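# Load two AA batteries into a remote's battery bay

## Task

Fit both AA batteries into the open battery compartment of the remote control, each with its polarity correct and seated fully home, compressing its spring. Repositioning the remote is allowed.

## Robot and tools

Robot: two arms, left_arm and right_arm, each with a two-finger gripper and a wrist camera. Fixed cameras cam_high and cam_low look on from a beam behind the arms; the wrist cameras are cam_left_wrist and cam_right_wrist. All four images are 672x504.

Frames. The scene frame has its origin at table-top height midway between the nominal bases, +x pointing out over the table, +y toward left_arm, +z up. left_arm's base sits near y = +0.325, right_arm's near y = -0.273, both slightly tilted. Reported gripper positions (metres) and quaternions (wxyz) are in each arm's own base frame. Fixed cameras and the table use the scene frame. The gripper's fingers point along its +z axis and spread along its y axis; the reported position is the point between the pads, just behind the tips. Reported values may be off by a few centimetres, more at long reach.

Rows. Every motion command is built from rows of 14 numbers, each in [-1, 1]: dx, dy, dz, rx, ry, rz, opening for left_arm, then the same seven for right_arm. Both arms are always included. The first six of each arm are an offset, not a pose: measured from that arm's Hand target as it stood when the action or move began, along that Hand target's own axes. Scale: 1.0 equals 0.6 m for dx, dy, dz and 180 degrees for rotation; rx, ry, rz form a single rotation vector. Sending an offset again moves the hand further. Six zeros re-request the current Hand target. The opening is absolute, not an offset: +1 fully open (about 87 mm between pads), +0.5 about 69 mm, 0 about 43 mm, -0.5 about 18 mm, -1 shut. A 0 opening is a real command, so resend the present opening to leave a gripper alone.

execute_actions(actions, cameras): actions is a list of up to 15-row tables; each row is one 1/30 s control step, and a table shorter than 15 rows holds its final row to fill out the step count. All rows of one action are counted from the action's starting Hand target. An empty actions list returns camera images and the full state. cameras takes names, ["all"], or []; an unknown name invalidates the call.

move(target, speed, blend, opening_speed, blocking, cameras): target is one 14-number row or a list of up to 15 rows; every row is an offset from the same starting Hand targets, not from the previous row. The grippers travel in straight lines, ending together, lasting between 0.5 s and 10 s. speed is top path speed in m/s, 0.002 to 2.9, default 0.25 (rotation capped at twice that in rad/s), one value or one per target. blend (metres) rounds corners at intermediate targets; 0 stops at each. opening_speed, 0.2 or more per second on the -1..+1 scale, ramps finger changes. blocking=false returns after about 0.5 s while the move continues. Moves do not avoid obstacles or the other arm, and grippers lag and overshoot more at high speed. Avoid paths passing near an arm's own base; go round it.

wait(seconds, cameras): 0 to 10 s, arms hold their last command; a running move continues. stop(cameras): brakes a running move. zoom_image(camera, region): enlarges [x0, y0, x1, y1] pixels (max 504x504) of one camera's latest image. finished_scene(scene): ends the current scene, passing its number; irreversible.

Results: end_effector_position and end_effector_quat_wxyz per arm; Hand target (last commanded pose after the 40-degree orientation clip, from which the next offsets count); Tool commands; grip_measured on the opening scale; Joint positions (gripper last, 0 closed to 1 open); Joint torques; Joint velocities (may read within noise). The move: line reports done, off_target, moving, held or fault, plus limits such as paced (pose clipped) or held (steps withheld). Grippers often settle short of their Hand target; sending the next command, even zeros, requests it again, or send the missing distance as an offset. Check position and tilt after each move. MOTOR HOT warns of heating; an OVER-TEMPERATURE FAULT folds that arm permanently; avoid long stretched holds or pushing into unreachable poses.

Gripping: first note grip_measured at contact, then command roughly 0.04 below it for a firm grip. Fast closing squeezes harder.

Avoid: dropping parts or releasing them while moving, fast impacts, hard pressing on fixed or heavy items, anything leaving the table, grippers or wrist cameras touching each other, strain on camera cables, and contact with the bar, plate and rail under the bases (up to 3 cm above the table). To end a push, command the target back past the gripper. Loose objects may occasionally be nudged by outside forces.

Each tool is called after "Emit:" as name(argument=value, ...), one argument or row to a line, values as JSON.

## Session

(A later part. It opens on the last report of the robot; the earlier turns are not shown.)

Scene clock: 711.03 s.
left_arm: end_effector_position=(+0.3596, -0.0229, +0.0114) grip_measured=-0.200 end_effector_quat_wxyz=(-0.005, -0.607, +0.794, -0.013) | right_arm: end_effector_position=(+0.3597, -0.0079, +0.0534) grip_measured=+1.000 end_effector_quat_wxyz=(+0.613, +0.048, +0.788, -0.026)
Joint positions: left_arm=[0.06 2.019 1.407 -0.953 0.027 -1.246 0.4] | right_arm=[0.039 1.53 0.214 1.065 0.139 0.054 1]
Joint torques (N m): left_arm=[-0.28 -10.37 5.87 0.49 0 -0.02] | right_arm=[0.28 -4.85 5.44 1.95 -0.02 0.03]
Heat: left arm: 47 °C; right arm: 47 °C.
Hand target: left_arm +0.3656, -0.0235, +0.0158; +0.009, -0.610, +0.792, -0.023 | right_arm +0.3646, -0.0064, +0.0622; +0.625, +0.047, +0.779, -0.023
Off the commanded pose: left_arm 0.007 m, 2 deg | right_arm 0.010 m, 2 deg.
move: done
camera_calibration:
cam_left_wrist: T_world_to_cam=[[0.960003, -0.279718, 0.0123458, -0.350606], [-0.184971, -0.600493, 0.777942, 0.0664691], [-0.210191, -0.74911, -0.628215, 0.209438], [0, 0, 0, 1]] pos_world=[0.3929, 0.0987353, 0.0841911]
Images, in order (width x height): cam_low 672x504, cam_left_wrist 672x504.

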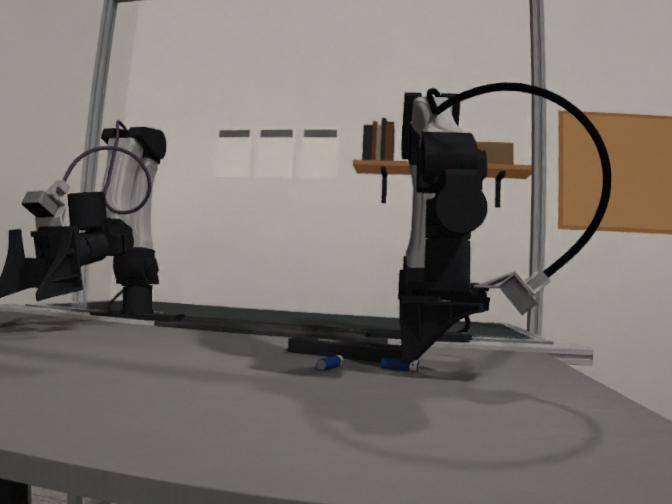

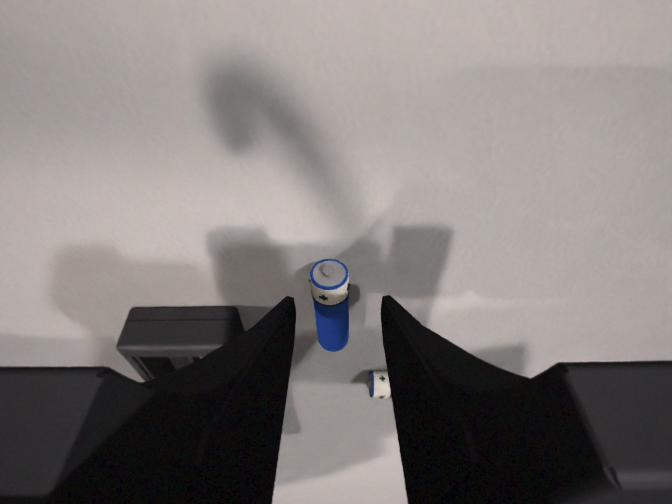

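Emit:
move(
  target=[-0.0052, 0.0043, 0.016, 0, 0, 0, -0.2, 0, 0, 0, 0, 0, 0, 1],
  speed=0.05,
  cameras=["cam_left_wrist", "cam_low"],
)

Emit:
zoom_image(
  camera="cam_low",
  region=[310, 260, 470, 385],
)

Scene clock: 722.53 s.
left_arm: end_effector_position=(+0.3593, -0.0230, +0.0049) grip_measured=-0.200 end_effector_quat_wxyz=(-0.001, -0.607, +0.794, -0.016) | right_arm: end_effector_position=(+0.3597, -0.0079, +0.0534) grip_measured=+1.000 end_effector_quat_wxyz=(+0.613, +0.048, +0.788, -0.026)
Joint positions: left_arm=[0.06 2.019 1.38 -0.916 0.027 -1.246 0.4] | right_arm=[0.039 1.53 0.214 1.065 0.139 0.054 1]
Joint torques (N m): left_arm=[0.58 -9.52 5.89 0.52 -0.01 0.08] | right_arm=[0.32 -4.77 5.42 1.95 -0.03 0.03]
Heat: left arm: 48 °C; right arm: 47 °C.
Hand target: left_arm +0.3643, -0.0201, +0.0060; +0.009, -0.610, +0.792, -0.023 | right_arm +0.3646, -0.0064, +0.0622; +0.625, +0.047, +0.779, -0.023
Off the commanded pose: left_arm 0.006 m, 2 deg | right_arm 0.010 m, 2 deg.
move: done
camera_calibration:
cam_left_wrist: T_world_to_cam=[[0.959972, -0.279313, 0.0209463, -0.350306], [-0.191811, -0.601052, 0.775852, 0.073949], [-0.204116, -0.748813, -0.630568, 0.203033], [0, 0, 0, 1]] pos_world=[0.39191, 0.0986359, 0.0779903]
Images, in order (width x height): cam_low 672x504, cam_left_wrist 672x504.

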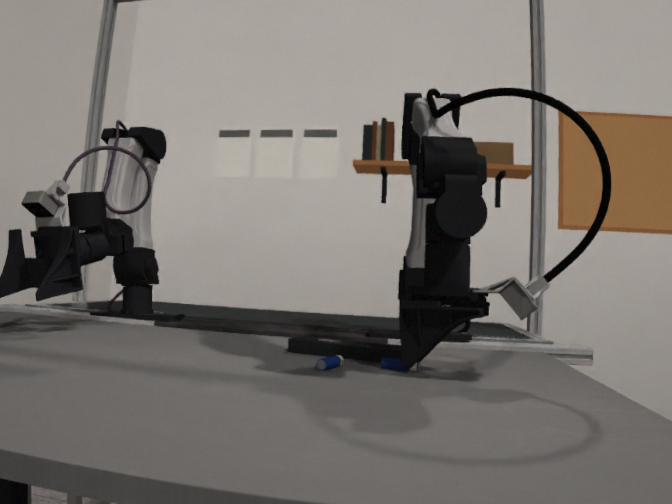

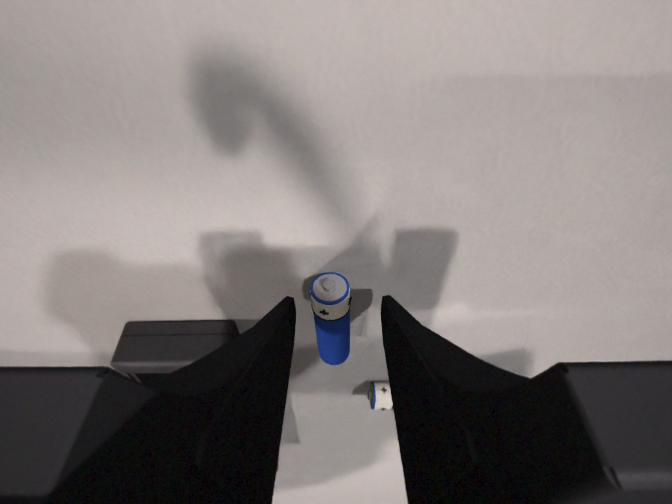

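Scaled by 3.150 from the camera's 672x504 image, which has a finer 960x720 frame.

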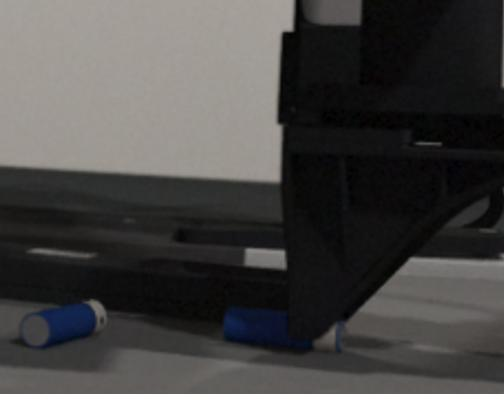

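Emit:
move(
  target=[-0.011, 0.0107, 0.0033, 0, 0, 0, -0.2, 0, 0, 0, 0, 0, 0, 1],
  speed=0.05,
  cameras=["cam_left_wrist", "cam_low"],
)

Emit:
zoom_image(
  camera="cam_low",
  region=[310, 260, 470, 385],
)

Scene clock: 731.13 s.
left_arm: end_effector_position=(+0.3541, -0.0154, -0.0007) grip_measured=-0.200 end_effector_quat_wxyz=(-0.005, -0.610, +0.793, -0.013) | right_arm: end_effector_position=(+0.3597, -0.0079, +0.0534) grip_measured=+1.000 end_effector_quat_wxyz=(+0.613, +0.048, +0.788, -0.026)
Joint positions: left_arm=[0.081 2.019 1.355 -0.902 0.027 -1.23 0.4] | right_arm=[0.039 1.53 0.214 1.065 0.139 0.054 1]
Joint torques (N m): left_arm=[0.62 -10.24 5.79 0.5 0 0.15] | right_arm=[0.34 -4.77 5.41 1.93 -0.03 0.03]
Heat: left arm: 47 °C; right arm: 47 °C.
Hand target: left_arm +0.3599, -0.0121, +0.0036; +0.009, -0.610, +0.792, -0.023 | right_arm +0.3646, -0.0064, +0.0622; +0.625, +0.047, +0.779, -0.023
Off the commanded pose: left_arm 0.008 m, 2 deg | right_arm 0.010 m, 2 deg.
move: done
camera_calibration:
cam_left_wrist: T_world_to_cam=[[0.961709, -0.273827, 0.0115796, -0.34359], [-0.180681, -0.601669, 0.778042, 0.0778198], [-0.206082, -0.750342, -0.628106, 0.204837], [0, 0, 0, 1]] pos_world=[0.386707, 0.106435, 0.072091]
Images, in order (width x height): cam_low 672x504, cam_left_wrist 672x504.

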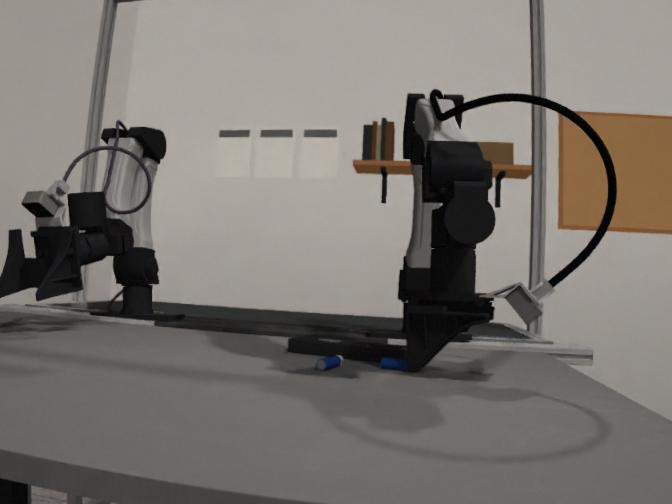

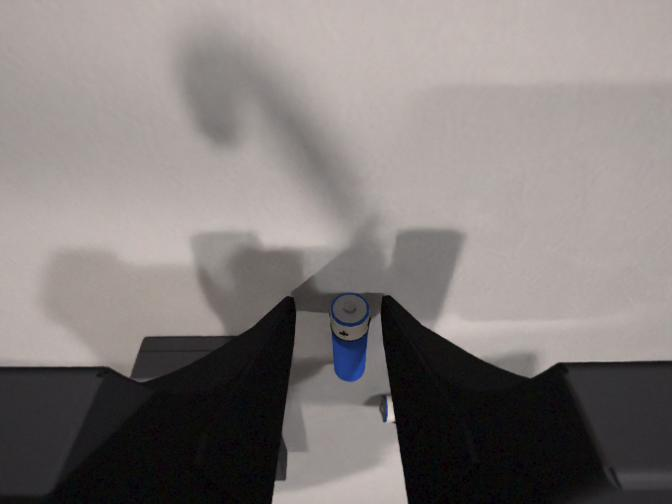

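Scaled by 3.150 from the camera's 672x504 image, which has a finer 960x720 frame.

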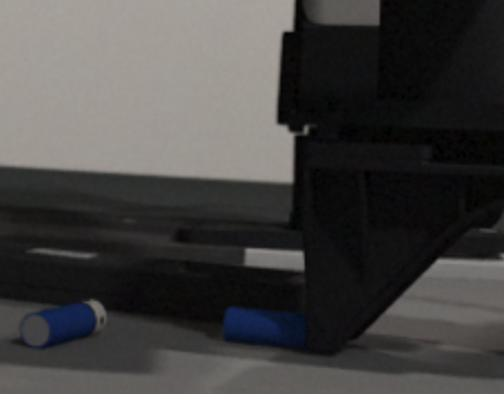

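Emit:
move(
  target=[
    [-0.0013, -0.0048, -0.03, 0, 0, 0, -0.2, 0, 0, 0, 0, 0, 0, 1],
    [-0.0013, -0.0048, -0.0042, 0, 0, 0, -0.2, 0, 0, 0, 0, 0, 0, 1],
  ],
  speed=0.08,
  cameras=["cam_left_wrist", "cam_low"],
)

Emit:
zoom_image(
  camera="cam_low",
  region=[310, 260, 470, 385],
)

Scene clock: 743.20 s.
left_arm: end_effector_position=(+0.3579, -0.0151, +0.0041) grip_measured=-0.200 end_effector_quat_wxyz=(-0.002, -0.609, +0.793, -0.015) | right_arm: end_effector_position=(+0.3597, -0.0079, +0.0534) grip_measured=+1.000 end_effector_quat_wxyz=(+0.613, +0.048, +0.788, -0.026)
Joint positions: left_arm=[0.081 2.019 1.376 -0.916 0.027 -1.229 0.4] | right_arm=[0.039 1.53 0.214 1.065 0.139 0.054 1]
Joint torques (N m): left_arm=[0.61 -9.8 5.89 0.52 0.01 0.14] | right_arm=[0.38 -4.78 5.42 1.95 -0.04 0.03]
Heat: left arm: 48 °C; right arm: 47 °C.
Hand target: left_arm +0.3628, -0.0120, +0.0062; +0.009, -0.610, +0.792, -0.023 | right_arm +0.3646, -0.0064, +0.0622; +0.625, +0.047, +0.779, -0.023
Off the commanded pose: left_arm 0.006 m, 2 deg | right_arm 0.010 m, 2 deg.
move: done
camera_calibration:
cam_left_wrist: T_world_to_cam=[[0.961279, -0.274981, 0.0181057, -0.347053], [-0.1868, -0.601891, 0.776423, 0.0772617], [-0.202604, -0.749742, -0.629952, 0.207626], [0, 0, 0, 1]] pos_world=[0.390113, 0.106736, 0.0770903]
Images, in order (width x height): cam_low 672x504, cam_left_wrist 672x504.

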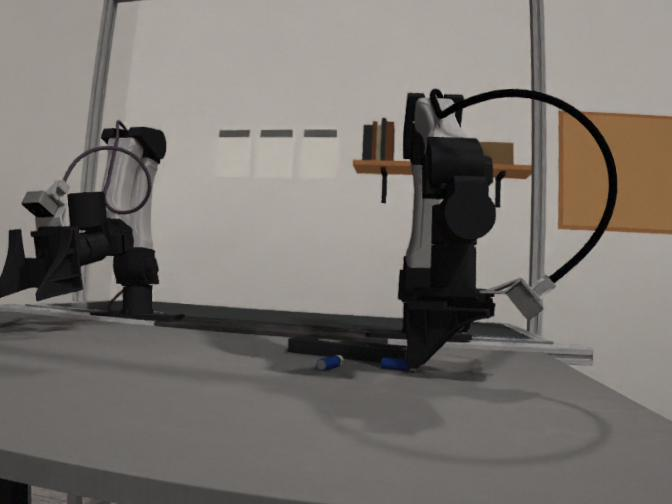

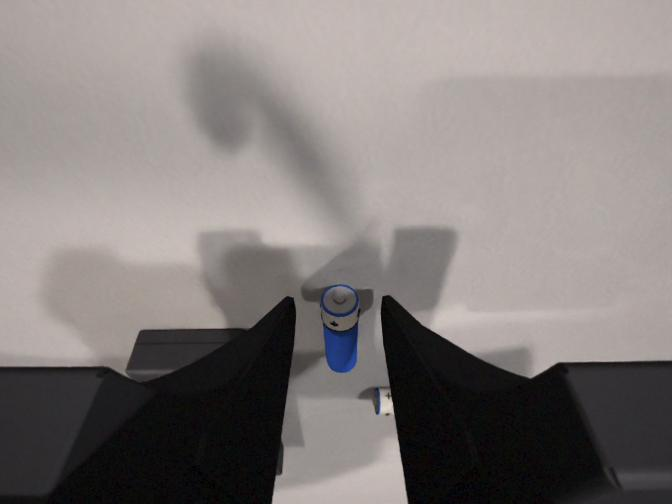

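Scaled by 3.150 from the camera's 672x504 image, which has a finer 960x720 frame.

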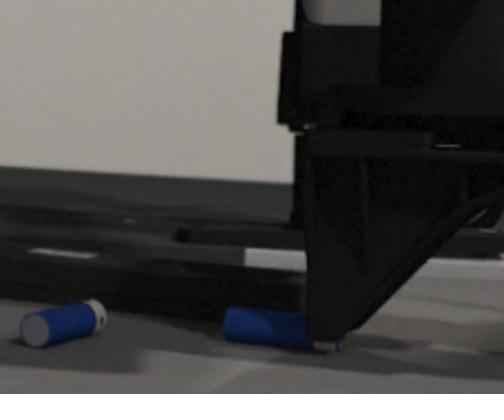

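Emit:
move(
  target=[
    [0, 0, 0.0042, 0, 0, 0, -0.2, 0, 0, 0, 0, 0, 0, 1],
    [0, 0, 0.0042, 0, 0, 0, -0.68, 0, 0, 0, 0, 0, 0, 1],
  ],
  speed=0.05,
  opening_speed=0.8,
  cameras=["cam_left_wrist", "cam_low"],
)

Emit:
zoom_image(
  camera="cam_low",
  region=[310, 260, 470, 385],
)

Scene clock: 749.77 s.
left_arm: end_effector_position=(+0.3583, -0.0150, +0.0028) grip_measured=-0.621 end_effector_quat_wxyz=(-0.001, -0.609, +0.793, -0.016) | right_arm: end_effector_position=(+0.3597, -0.0079, +0.0534) grip_measured=+1.000 end_effector_quat_wxyz=(+0.613, +0.048, +0.788, -0.026)
Joint positions: left_arm=[0.081 2.019 1.371 -0.907 0.027 -1.229 0.189] | right_arm=[0.039 1.53 0.214 1.065 0.139 0.054 1]
Joint torques (N m): left_arm=[0.57 -9.51 5.9 0.52 0.02 0.13] | right_arm=[0.34 -4.75 5.39 1.96 -0.04 0.03]
Heat: left arm: 47 °C; right arm: 47 °C.
Hand target: left_arm +0.3629, -0.0121, +0.0038; +0.009, -0.610, +0.792, -0.023 | right_arm +0.3646, -0.0064, +0.0622; +0.625, +0.047, +0.779, -0.023
Off the commanded pose: left_arm 0.006 m, 1 deg | right_arm 0.010 m, 2 deg.
move: done
camera_calibration:
cam_left_wrist: T_world_to_cam=[[0.961212, -0.27496, 0.0216257, -0.347377], [-0.189699, -0.602162, 0.77551, 0.0793657], [-0.200212, -0.749532, -0.630965, 0.206076], [0, 0, 0, 1]] pos_world=[0.390218, 0.106736, 0.0759899]
Images, in order (width x height): cam_low 672x504, cam_left_wrist 672x504.

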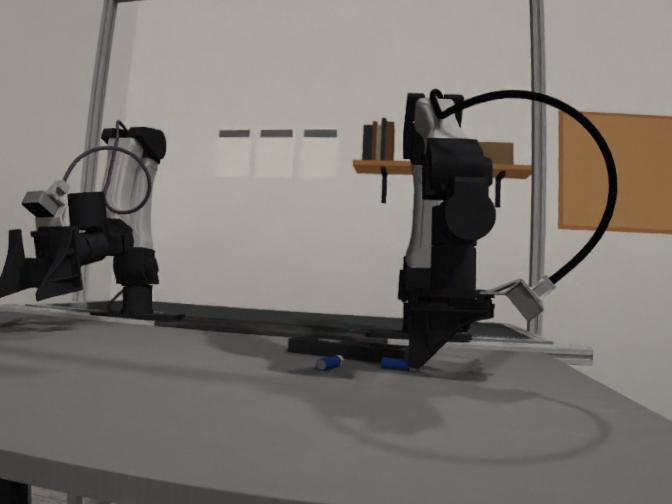

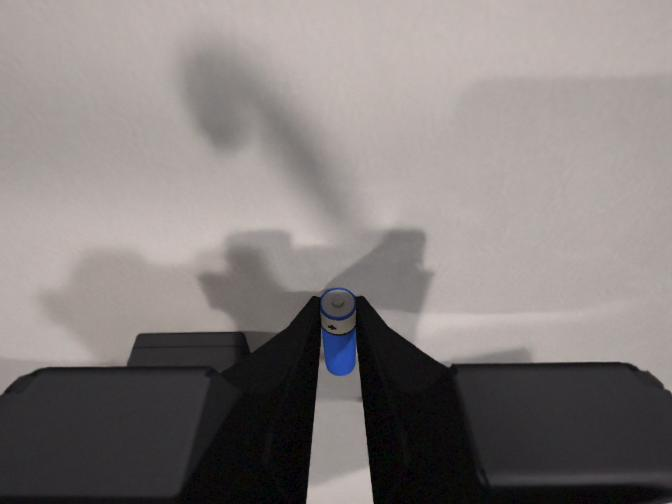

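Scaled by 3.150 from the camera's 672x504 image, which has a finer 960x720 frame.

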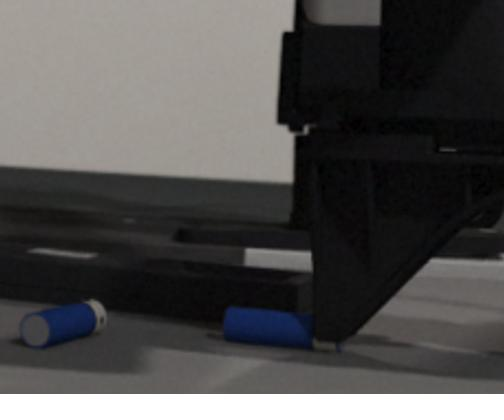

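Emit:
execute_actions(
  actions=[],
)

Scene clock: 773.63 s.
left_arm: end_effector_position=(+0.3583, -0.0150, +0.0028) grip_measured=-0.621 end_effector_quat_wxyz=(-0.001, -0.609, +0.793, -0.016) | right_arm: end_effector_position=(+0.3597, -0.0079, +0.0534) grip_measured=+1.000 end_effector_quat_wxyz=(+0.613, +0.048, +0.788, -0.026)
Joint positions: left_arm=[0.081 2.019 1.371 -0.907 0.027 -1.229 0.189] | right_arm=[0.039 1.53 0.214 1.065 0.139 0.054 1]
Joint velocities: within noise
Joint torques (N m): left_arm=[0.57 -9.48 5.87 0.52 0.01 0.13] | right_arm=[0.36 -4.78 5.41 1.95 -0.04 0.03]
Heat: left arm: 47 °C; right arm: 47 °C.
Hand target: left_arm +0.3629, -0.0121, +0.0038; +0.009, -0.610, +0.792, -0.023 | right_arm +0.3646, -0.0064, +0.0622; +0.625, +0.047, +0.779, -0.023
Tool commands: left_gripper/opening=-0.68 right_gripper/opening=+1.0
Off the commanded pose: left_arm 0.006 m, 1 deg | right_arm 0.010 m, 2 deg.
camera_calibration:
cam_left_wrist: T_world_to_cam=[[0.961212, -0.27496, 0.0216257, -0.347377], [-0.189699, -0.602162, 0.77551, 0.0793657], [-0.200212, -0.749532, -0.630965, 0.206076], [0, 0, 0, 1]] pos_world=[0.390218, 0.106736, 0.0759899]

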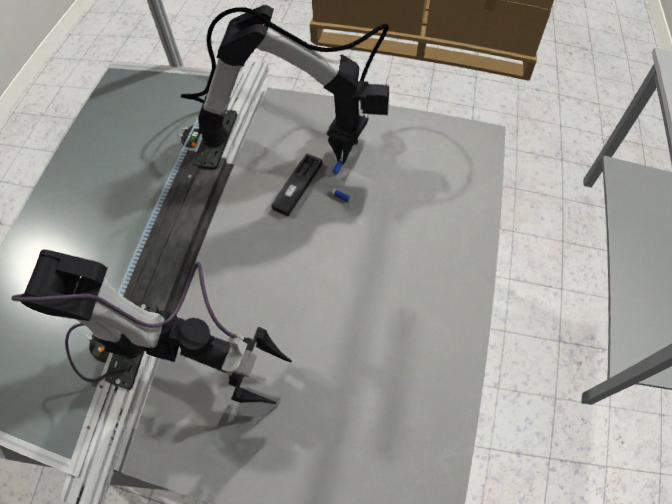

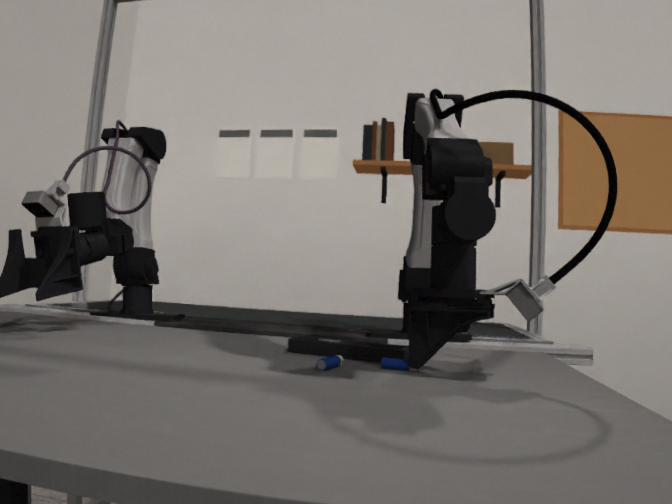

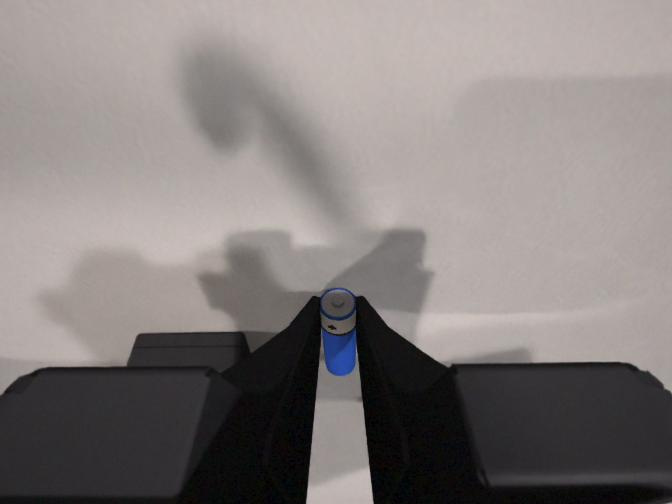

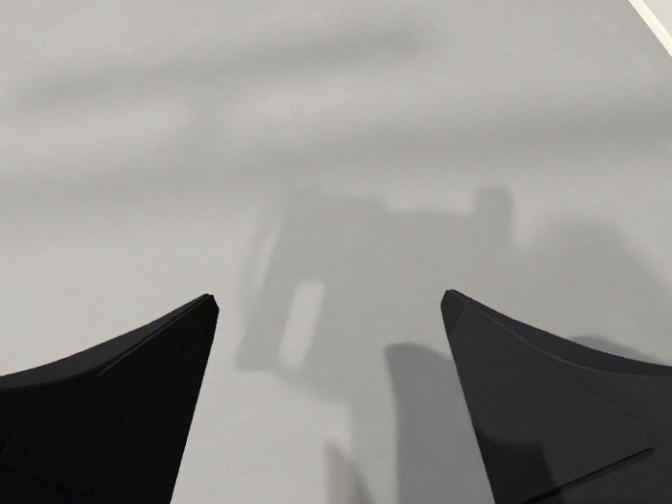

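Emit:
move(
  target=[0,0,-0.1333,0,0,0,-0.68,0.0768,0.5805,-0.2662,-0.4250,0.0932,-0.1843,0.5],
  speed=0.25,
  opening_speed=0.5,
  cameras=["all"],
)

Scene clock: 809.67 s.
left_arm: end_effector_position=(+0.3539, -0.0142, +0.0632) grip_measured=-0.621 end_effector_quat_wxyz=(-0.013, -0.609, +0.793, -0.008) | right_arm: end_effector_position=(+0.2313, +0.3445, +0.0496) grip_measured=+0.500 end_effector_quat_wxyz=(+0.369, -0.540, +0.700, +0.289)
Joint positions: left_arm=[0.084 1.962 1.537 -1.158 0.027 -1.224 0.189] | right_arm=[0.844 1.65 0.777 0.22 -0.39 -0.276 0.75]
Joint torques (N m): left_arm=[0.9 -12.07 9.1 0.08 0.01 0.15] | right_arm=[0.62 -5.29 9.52 1.71 -0.35 -0.1]
Heat: left arm: 47 °C; right arm: 47 °C.
Hand target: left_arm +0.3594, -0.0100, +0.0836; +0.009, -0.610, +0.792, -0.023 | right_arm +0.2354, +0.3572, +0.0598; +0.379, -0.547, +0.684, +0.298
Off the commanded pose: left_arm 0.022 m, 3 deg | right_arm 0.017 m, 3 deg.
move: off_target (left_arm, right_arm)
camera_calibration:
cam_left_wrist: T_world_to_cam=[[0.96104, -0.276379, -0.00422351, -0.34255], [-0.169124, -0.600035, 0.781892, 0.0244951], [-0.218632, -0.750715, -0.6234, 0.249908], [0, 0, 0, 1]] pos_world=[0.387985, 0.107634, 0.135193]
cam_right_wrist: T_world_to_cam=[[0.966913, -0.254517, -0.0173157, -0.133944], [-0.254892, -0.961104, -0.106346, 0.41739], [0.0104245, 0.107241, -0.994178, 0.155628], [0, 0, 0, 1]] pos_world=[0.234279, 0.350374, 0.19679]

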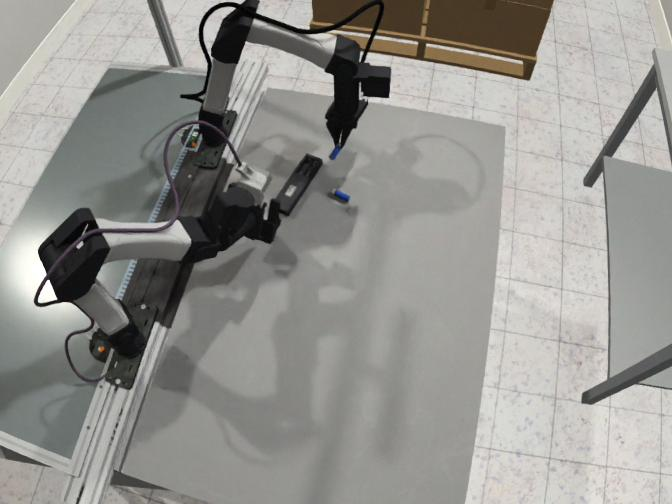

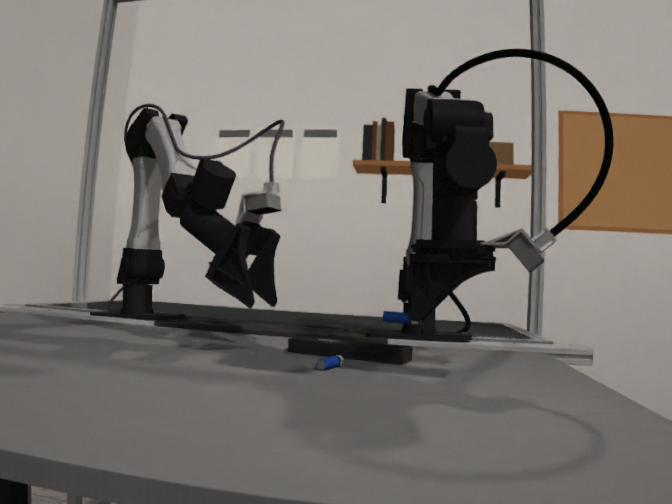

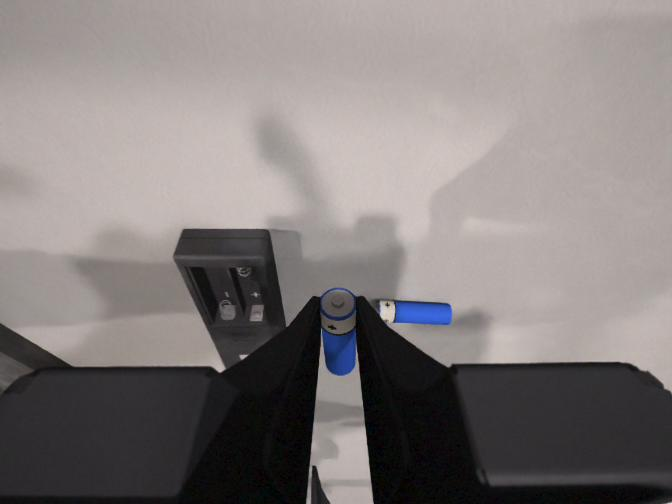

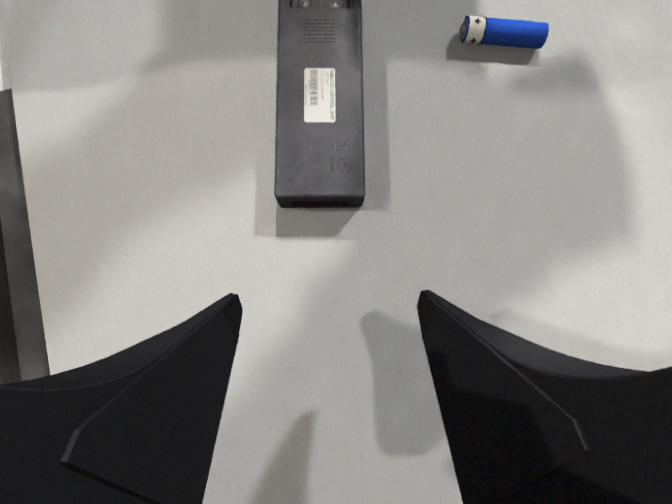

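Emit:
move(
  target=[0,0,0,0,0,0,-0.68,0.0092,0.0112,0.1142,0,0,0,0.5],
  speed=0.1,
  cameras=["cam_right_wrist","cam_low"],
)

Emit:
zoom_image(
  camera="cam_low",
  region=[180, 230, 480, 400],
)

Scene clock: 840.93 s.
left_arm: end_effector_position=(+0.3539, -0.0142, +0.0632) grip_measured=-0.621 end_effector_quat_wxyz=(-0.013, -0.609, +0.793, -0.008) | right_arm: end_effector_position=(+0.2330, +0.3977, +0.0090) grip_measured=+0.500 end_effector_quat_wxyz=(+0.360, -0.553, +0.692, +0.293)
Joint positions: left_arm=[0.084 1.962 1.537 -1.158 0.027 -1.224 0.189] | right_arm=[0.932 1.909 0.904 0.355 -0.347 -0.244 0.75]
Joint torques (N m): left_arm=[0.92 -12.01 9.07 0.09 0 0.13] | right_arm=[0.62 -6.8 9.03 1.9 -0.07 0.16]
Heat: left arm: 50 °C; right arm: 48 °C.
Hand target: left_arm +0.3595, -0.0100, +0.0836; +0.009, -0.610, +0.792, -0.023 | right_arm +0.2414, +0.4123, +0.0186; +0.379, -0.547, +0.684, +0.298
Off the commanded pose: left_arm 0.022 m, 3 deg | right_arm 0.019 m, 3 deg.
move: off_target (left_arm, right_arm)
camera_calibration:
cam_right_wrist: T_world_to_cam=[[0.975203, -0.220492, -0.0190139, -0.138187], [-0.221289, -0.970313, -0.0975889, 0.460285], [0.00306812, 0.0993766, -0.995045, 0.114463], [0, 0, 0, 1]] pos_world=[0.236265, 0.404777, 0.156187]
Images, in order (width x height): cam_low 672x504, cam_right_wrist 672x504.

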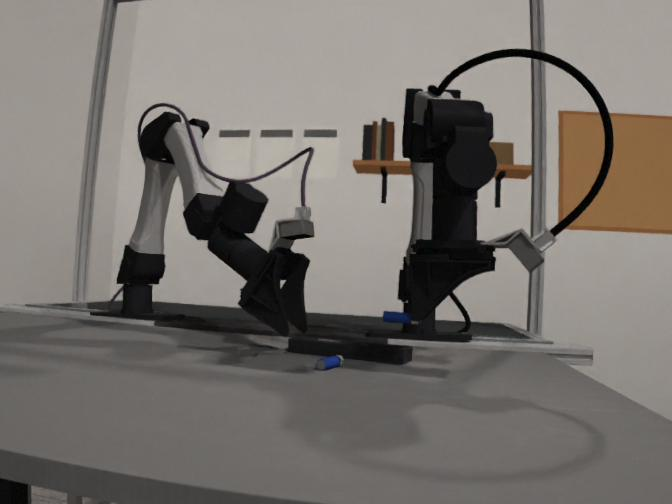

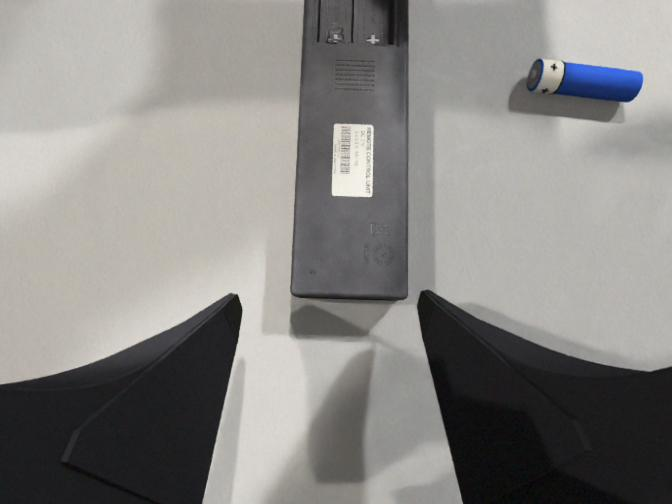

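Scaled by 1.680 from the camera's 672x504 image, which has a finer 960x720 frame.

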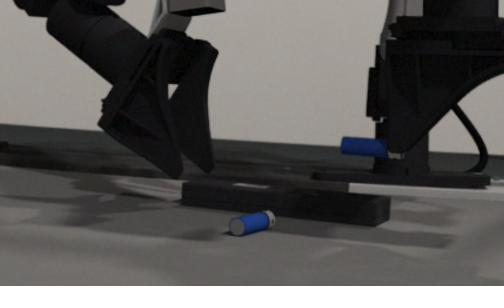

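Emit:
move(
  target=[0,0,0,0,0,0,-0.68,0.0,-0.0133,0.0,0.0087,-0.0111,0.005,0.5],
  speed=0.05,
  cameras=["cam_right_wrist"],
)

Scene clock: 861.13 s.
left_arm: end_effector_position=(+0.3539, -0.0142, +0.0632) grip_measured=-0.621 end_effector_quat_wxyz=(-0.013, -0.609, +0.793, -0.008) | right_arm: end_effector_position=(+0.2424, +0.4055, +0.0167) grip_measured=+0.500 end_effector_quat_wxyz=(+0.386, -0.539, +0.686, +0.300)
Joint positions: left_arm=[0.084 1.962 1.537 -1.158 0.027 -1.224 0.189] | right_arm=[0.926 1.92 0.904 0.429 -0.34 -0.223 0.75]
Joint torques (N m): left_arm=[0.85 -12.07 9.1 0.09 0 0.14] | right_arm=[-0.1 -6.91 6.87 1.95 -0.04 0.17]
Heat: left arm: 51 °C; right arm: 49 °C.
Hand target: left_arm +0.3595, -0.0100, +0.0836; +0.009, -0.610, +0.792, -0.023 | right_arm +0.2492, +0.4105, +0.0186; +0.396, -0.531, +0.686, +0.301
Off the commanded pose: left_arm 0.022 m, 3 deg | right_arm 0.009 m, 2 deg.
move: off_target (left_arm)
camera_calibration:
cam_right_wrist: T_world_to_cam=[[0.970381, -0.241452, -0.00778064, -0.135998], [-0.239774, -0.958709, -0.152925, 0.471452], [0.0294648, 0.150261, -0.988207, 0.0941781], [0, 0, 0, 1]] pos_world=[0.242237, 0.404997, 0.164106]
Images, in order (width x height): cam_right_wrist 672x504.

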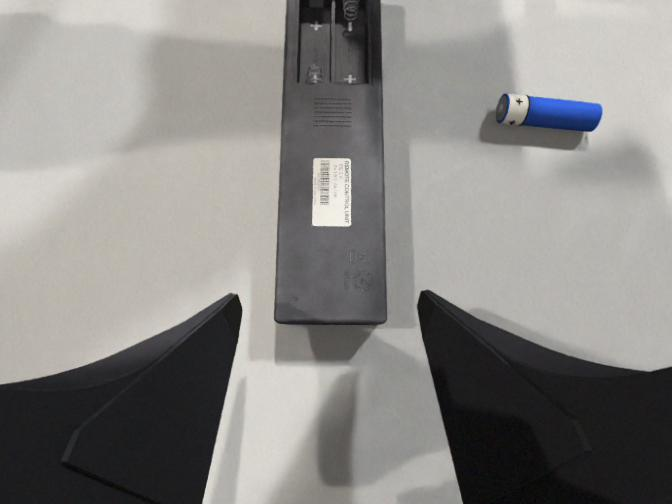

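Emit:
move(
  target=[0,0,0,0,0,0,-0.68,0.0165,0.0005,0.0378,0,0,0,0.5],
  speed=0.05,
  cameras=["cam_right_wrist","cam_low"],
)

Emit:
zoom_image(
  camera="cam_low",
  region=[220, 260, 440, 385],
)

Scene clock: 873.93 s.
left_arm: end_effector_position=(+0.3539, -0.0142, +0.0632) grip_measured=-0.621 end_effector_quat_wxyz=(-0.013, -0.609, +0.793, -0.008) | right_arm: end_effector_position=(+0.2457, +0.4102, -0.0099) grip_measured=+0.500 end_effector_quat_wxyz=(+0.378, -0.537, +0.694, +0.296)
Joint positions: left_arm=[0.084 1.962 1.537 -1.158 0.027 -1.224 0.189] | right_arm=[0.931 2.014 0.92 0.489 -0.327 -0.214 0.75]
Joint torques (N m): left_arm=[0.91 -12.04 9.1 0.07 -0.01 0.15] | right_arm=[0.81 -7.28 8.54 1.96 -0.05 0.18]
Heat: left arm: 52 °C; right arm: 49 °C.
Hand target: left_arm +0.3595, -0.0100, +0.0836; +0.009, -0.610, +0.792, -0.023 | right_arm +0.2528, +0.4246, -0.0014; +0.396, -0.531, +0.686, +0.301
Off the commanded pose: left_arm 0.022 m, 3 deg | right_arm 0.018 m, 2 deg.
move: off_target (left_arm, right_arm)
camera_calibration:
cam_right_wrist: T_world_to_cam=[[0.967489, -0.252444, -0.0153886, -0.133167], [-0.252204, -0.958441, -0.133359, 0.475712], [0.0189166, 0.132905, -0.990948, 0.0767047], [0, 0, 0, 1]] pos_world=[0.247363, 0.41213, 0.137402]
Images, in order (width x height): cam_low 672x504, cam_right_wrist 672x504.

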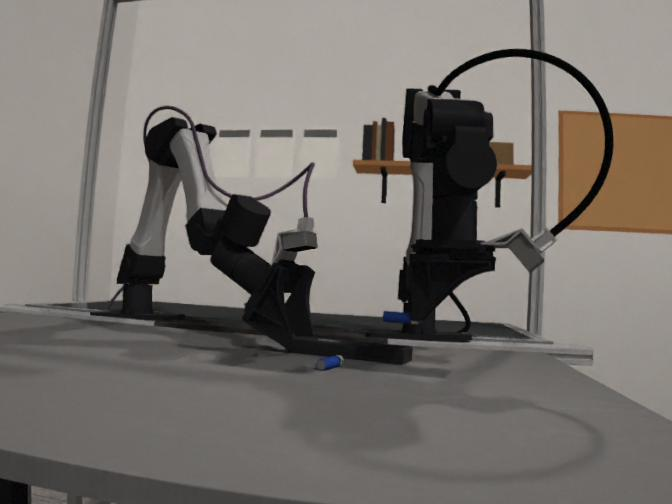

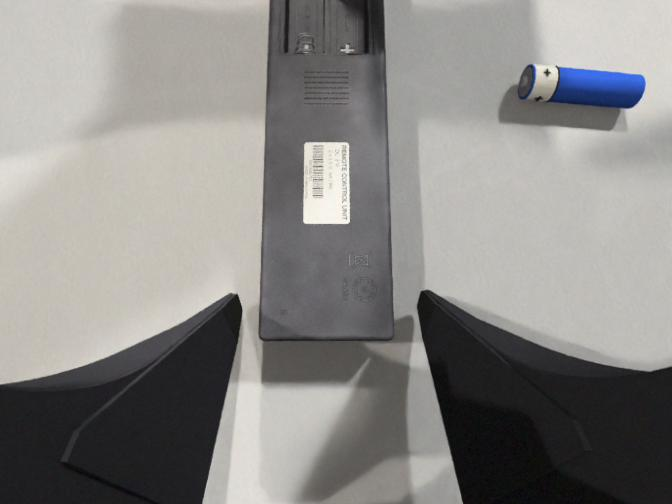

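Scaled by 2.291 from the camera's 672x504 image, which has a finer 960x720 frame.

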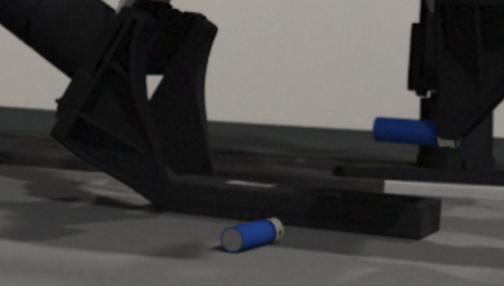

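Emit:
move(
  target=[
    [0,0,0,0,0,0,-0.68,-0.005,0,0.0087,0,0,0,0.5],
    [0,0,0,0,0,0,-0.68,-0.005,0,0.0087,0,0,0,0.02],
  ],
  speed=0.05,
  opening_speed=0.5,
  cameras=["cam_right_wrist","cam_left_wrist"],
)

Scene clock: 884.67 s.
left_arm: end_effector_position=(+0.3539, -0.0142, +0.0632) grip_measured=-0.621 end_effector_quat_wxyz=(-0.013, -0.609, +0.793, -0.008) | right_arm: end_effector_position=(+0.2483, +0.4171, -0.0088) grip_measured=+0.085 end_effector_quat_wxyz=(+0.382, -0.536, +0.692, +0.297)
Joint positions: left_arm=[0.084 1.962 1.537 -1.158 0.027 -1.224 0.189] | right_arm=[0.936 2.031 0.946 0.489 -0.322 -0.21 0.543]
Joint torques (N m): left_arm=[0.85 -12.08 9.14 0.08 0.01 0.14] | right_arm=[0.87 -7.45 8.62 1.88 -0.04 0.16]
Heat: left arm: 52 °C; right arm: 49 °C.
Hand target: left_arm +0.3595, -0.0100, +0.0836; +0.009, -0.610, +0.792, -0.023 | right_arm +0.2543, +0.4303, -0.0016; +0.396, -0.531, +0.686, +0.301
Off the commanded pose: left_arm 0.022 m, 3 deg | right_arm 0.016 m, 2 deg.
move: off_target (left_arm, right_arm); target 2's new opening was sent with right_arm's hand 0.016 m and 2 deg from that target
camera_calibration:
cam_left_wrist: T_world_to_cam=[[0.96104, -0.276379, -0.00422351, -0.34255], [-0.169124, -0.600035, 0.781892, 0.0244951], [-0.218632, -0.750715, -0.6234, 0.249908], [0, 0, 0, 1]] pos_world=[0.387985, 0.107634, 0.135193]
cam_right_wrist: T_world_to_cam=[[0.967327, -0.253185, -0.0132871, -0.133508], [-0.252496, -0.957305, -0.140762, 0.482725], [0.022919, 0.139517, -0.989954, 0.0730626], [0, 0, 0, 1]] pos_world=[0.249357, 0.418119, 0.138504]
Images, in order (width x height): cam_left_wrist 672x504, cam_right_wrist 672x504.

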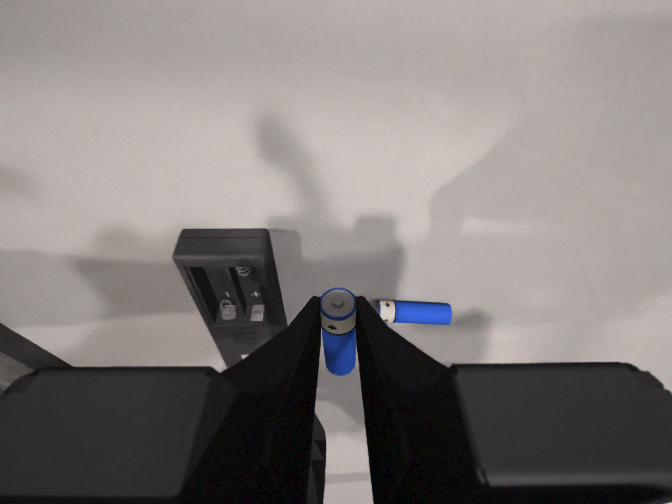

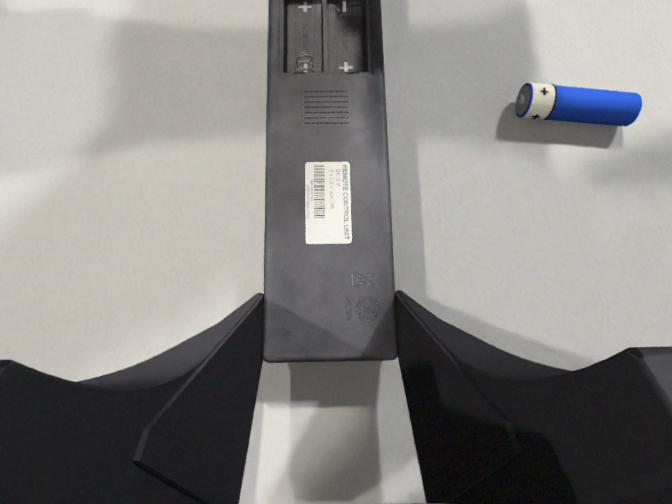

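Emit:
zoom_image(
  camera="cam_left_wrist",
  region=[160, 215, 360, 385],
)

Emit:
zoom_image(
  camera="cam_right_wrist",
  region=[230, 0, 430, 150],
)

Scaled by 2.520 from the camera's 672x504 image, which has a finer 960x720 frame.

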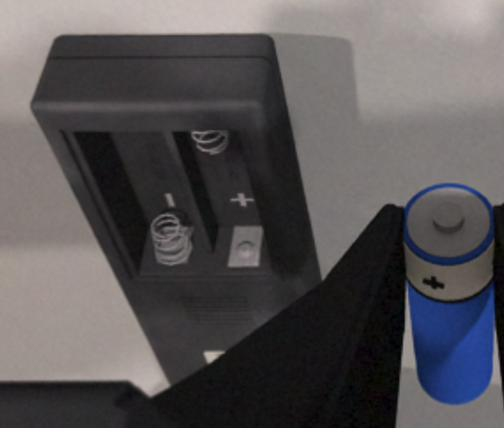

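Scaled by 2.520 from the camera's 672x504 image, which has a finer 960x720 frame.

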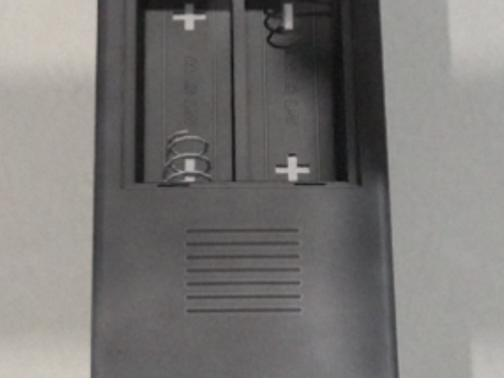

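Emit:
zoom_image(
  camera="cam_left_wrist",
  region=[165, 225, 295, 345],
)

Scaled by 3.877 from the camera's 672x504 image, which has a finer 960x720 frame.

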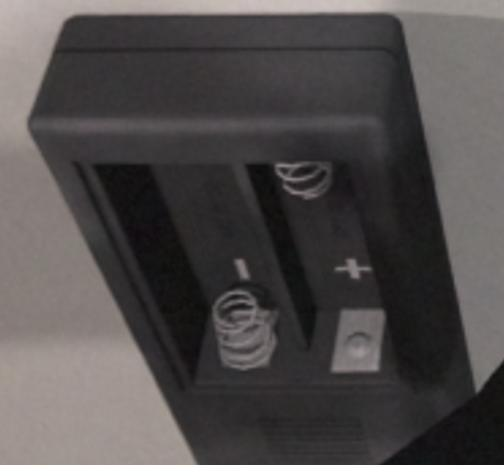

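Emit:
move(
  target=[0.0737,0.1255,0.0017,-0.018,-0.0719,0.0016,-0.68,0,0,0,0,0,0,0.02],
  speed=0.15,
  cameras=["all"],
)

Emit:
zoom_image(
  camera="cam_low",
  region=[240, 260, 460, 385],
)

Emit:
zoom_image(
  camera="cam_left_wrist",
  region=[210, 230, 430, 395],
)

Scene clock: 960.70 s.
left_arm: end_effector_position=(+0.2718, -0.0358, +0.0742) grip_measured=-0.621 end_effector_quat_wxyz=(+0.062, -0.603, +0.792, +0.075) | right_arm: end_effector_position=(+0.2483, +0.4171, -0.0088) grip_measured=+0.085 end_effector_quat_wxyz=(+0.382, -0.536, +0.692, +0.297)
Joint positions: left_arm=[-0.107 1.634 1.2 -1.15 -0.194 -1.409 0.189] | right_arm=[0.936 2.031 0.946 0.489 -0.322 -0.21 0.543]
Joint torques (N m): left_arm=[-0.29 -8.35 6.08 0.36 -0.3 -0.03] | right_arm=[0.88 -7.47 8.62 1.87 -0.03 0.15]
Heat: left arm: 54 °C; right arm: 50 °C.
Hand target: left_arm +0.2754, -0.0335, +0.0796; +0.081, -0.606, +0.788, +0.069 | right_arm +0.2543, +0.4303, -0.0016; +0.396, -0.531, +0.686, +0.301
Off the commanded pose: left_arm 0.007 m, 2 deg | right_arm 0.016 m, 2 deg.
move: off_target (right_arm)
camera_calibration:
cam_left_wrist: T_world_to_cam=[[0.958929, -0.279095, -0.0506077, -0.265701], [-0.186976, -0.756139, 0.627131, -0.000094349], [-0.213296, -0.591912, -0.777268, 0.238278], [0, 0, 0, 1]] pos_world=[0.305594, 0.0668124, 0.171818]
cam_right_wrist: T_world_to_cam=[[0.967327, -0.253185, -0.0132871, -0.133508], [-0.252496, -0.957305, -0.140762, 0.482725], [0.022919, 0.139517, -0.989954, 0.0730626], [0, 0, 0, 1]] pos_world=[0.249357, 0.418119, 0.138504]

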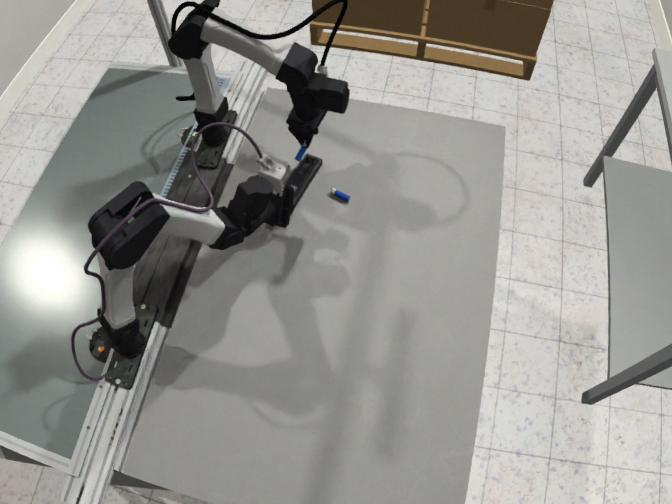

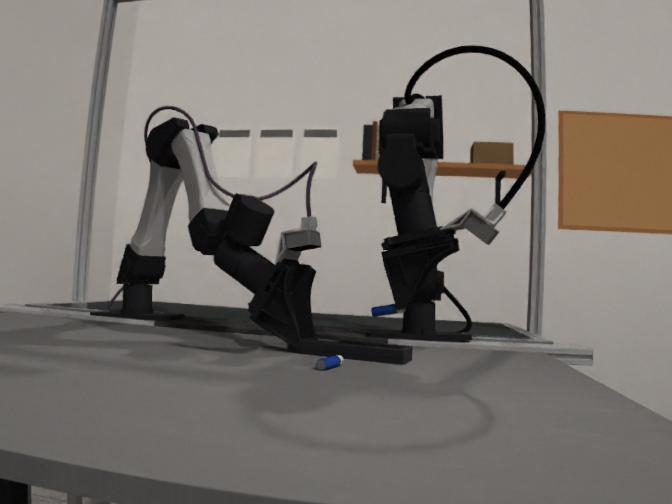

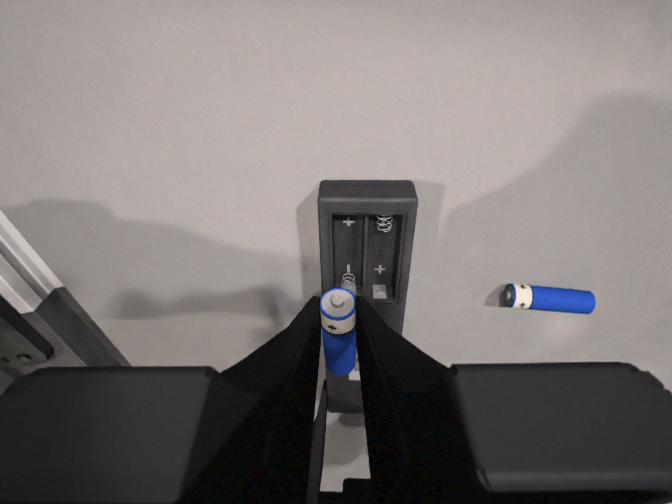

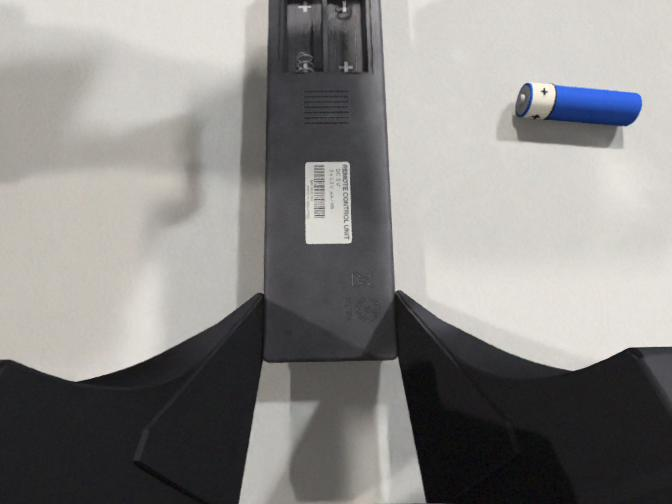

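Scaled by 2.291 from the camera's 672x504 image, which has a finer 960x720 frame.

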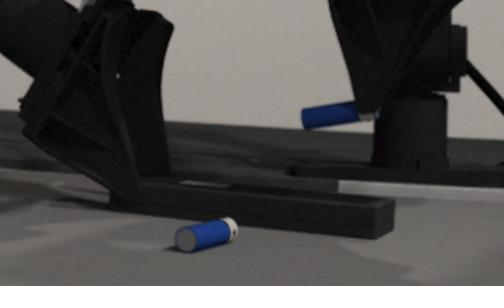

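Scaled by 2.291 from the camera's 672x504 image, which has a finer 960x720 frame.

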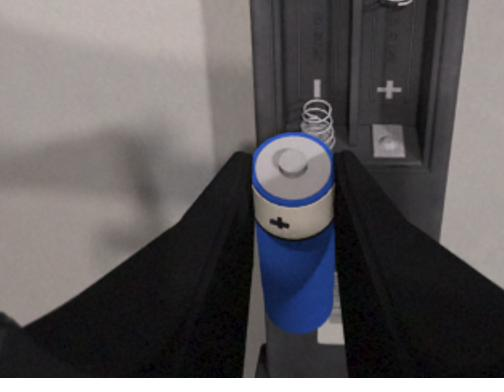

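Emit:
zoom_image(
  camera="cam_left_wrist",
  region=[305, 170, 435, 310],
)

Scaled by 3.600 from the camera's 672x504 image, which has a finer 960x720 frame.

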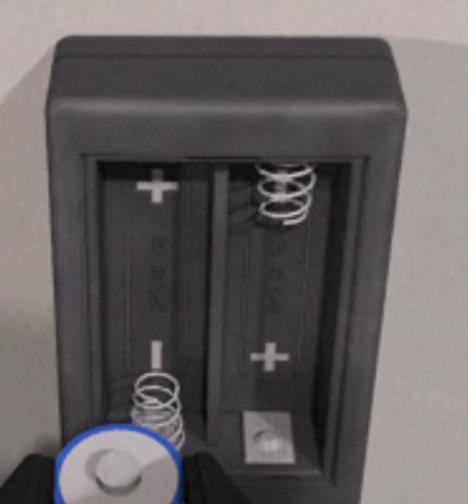

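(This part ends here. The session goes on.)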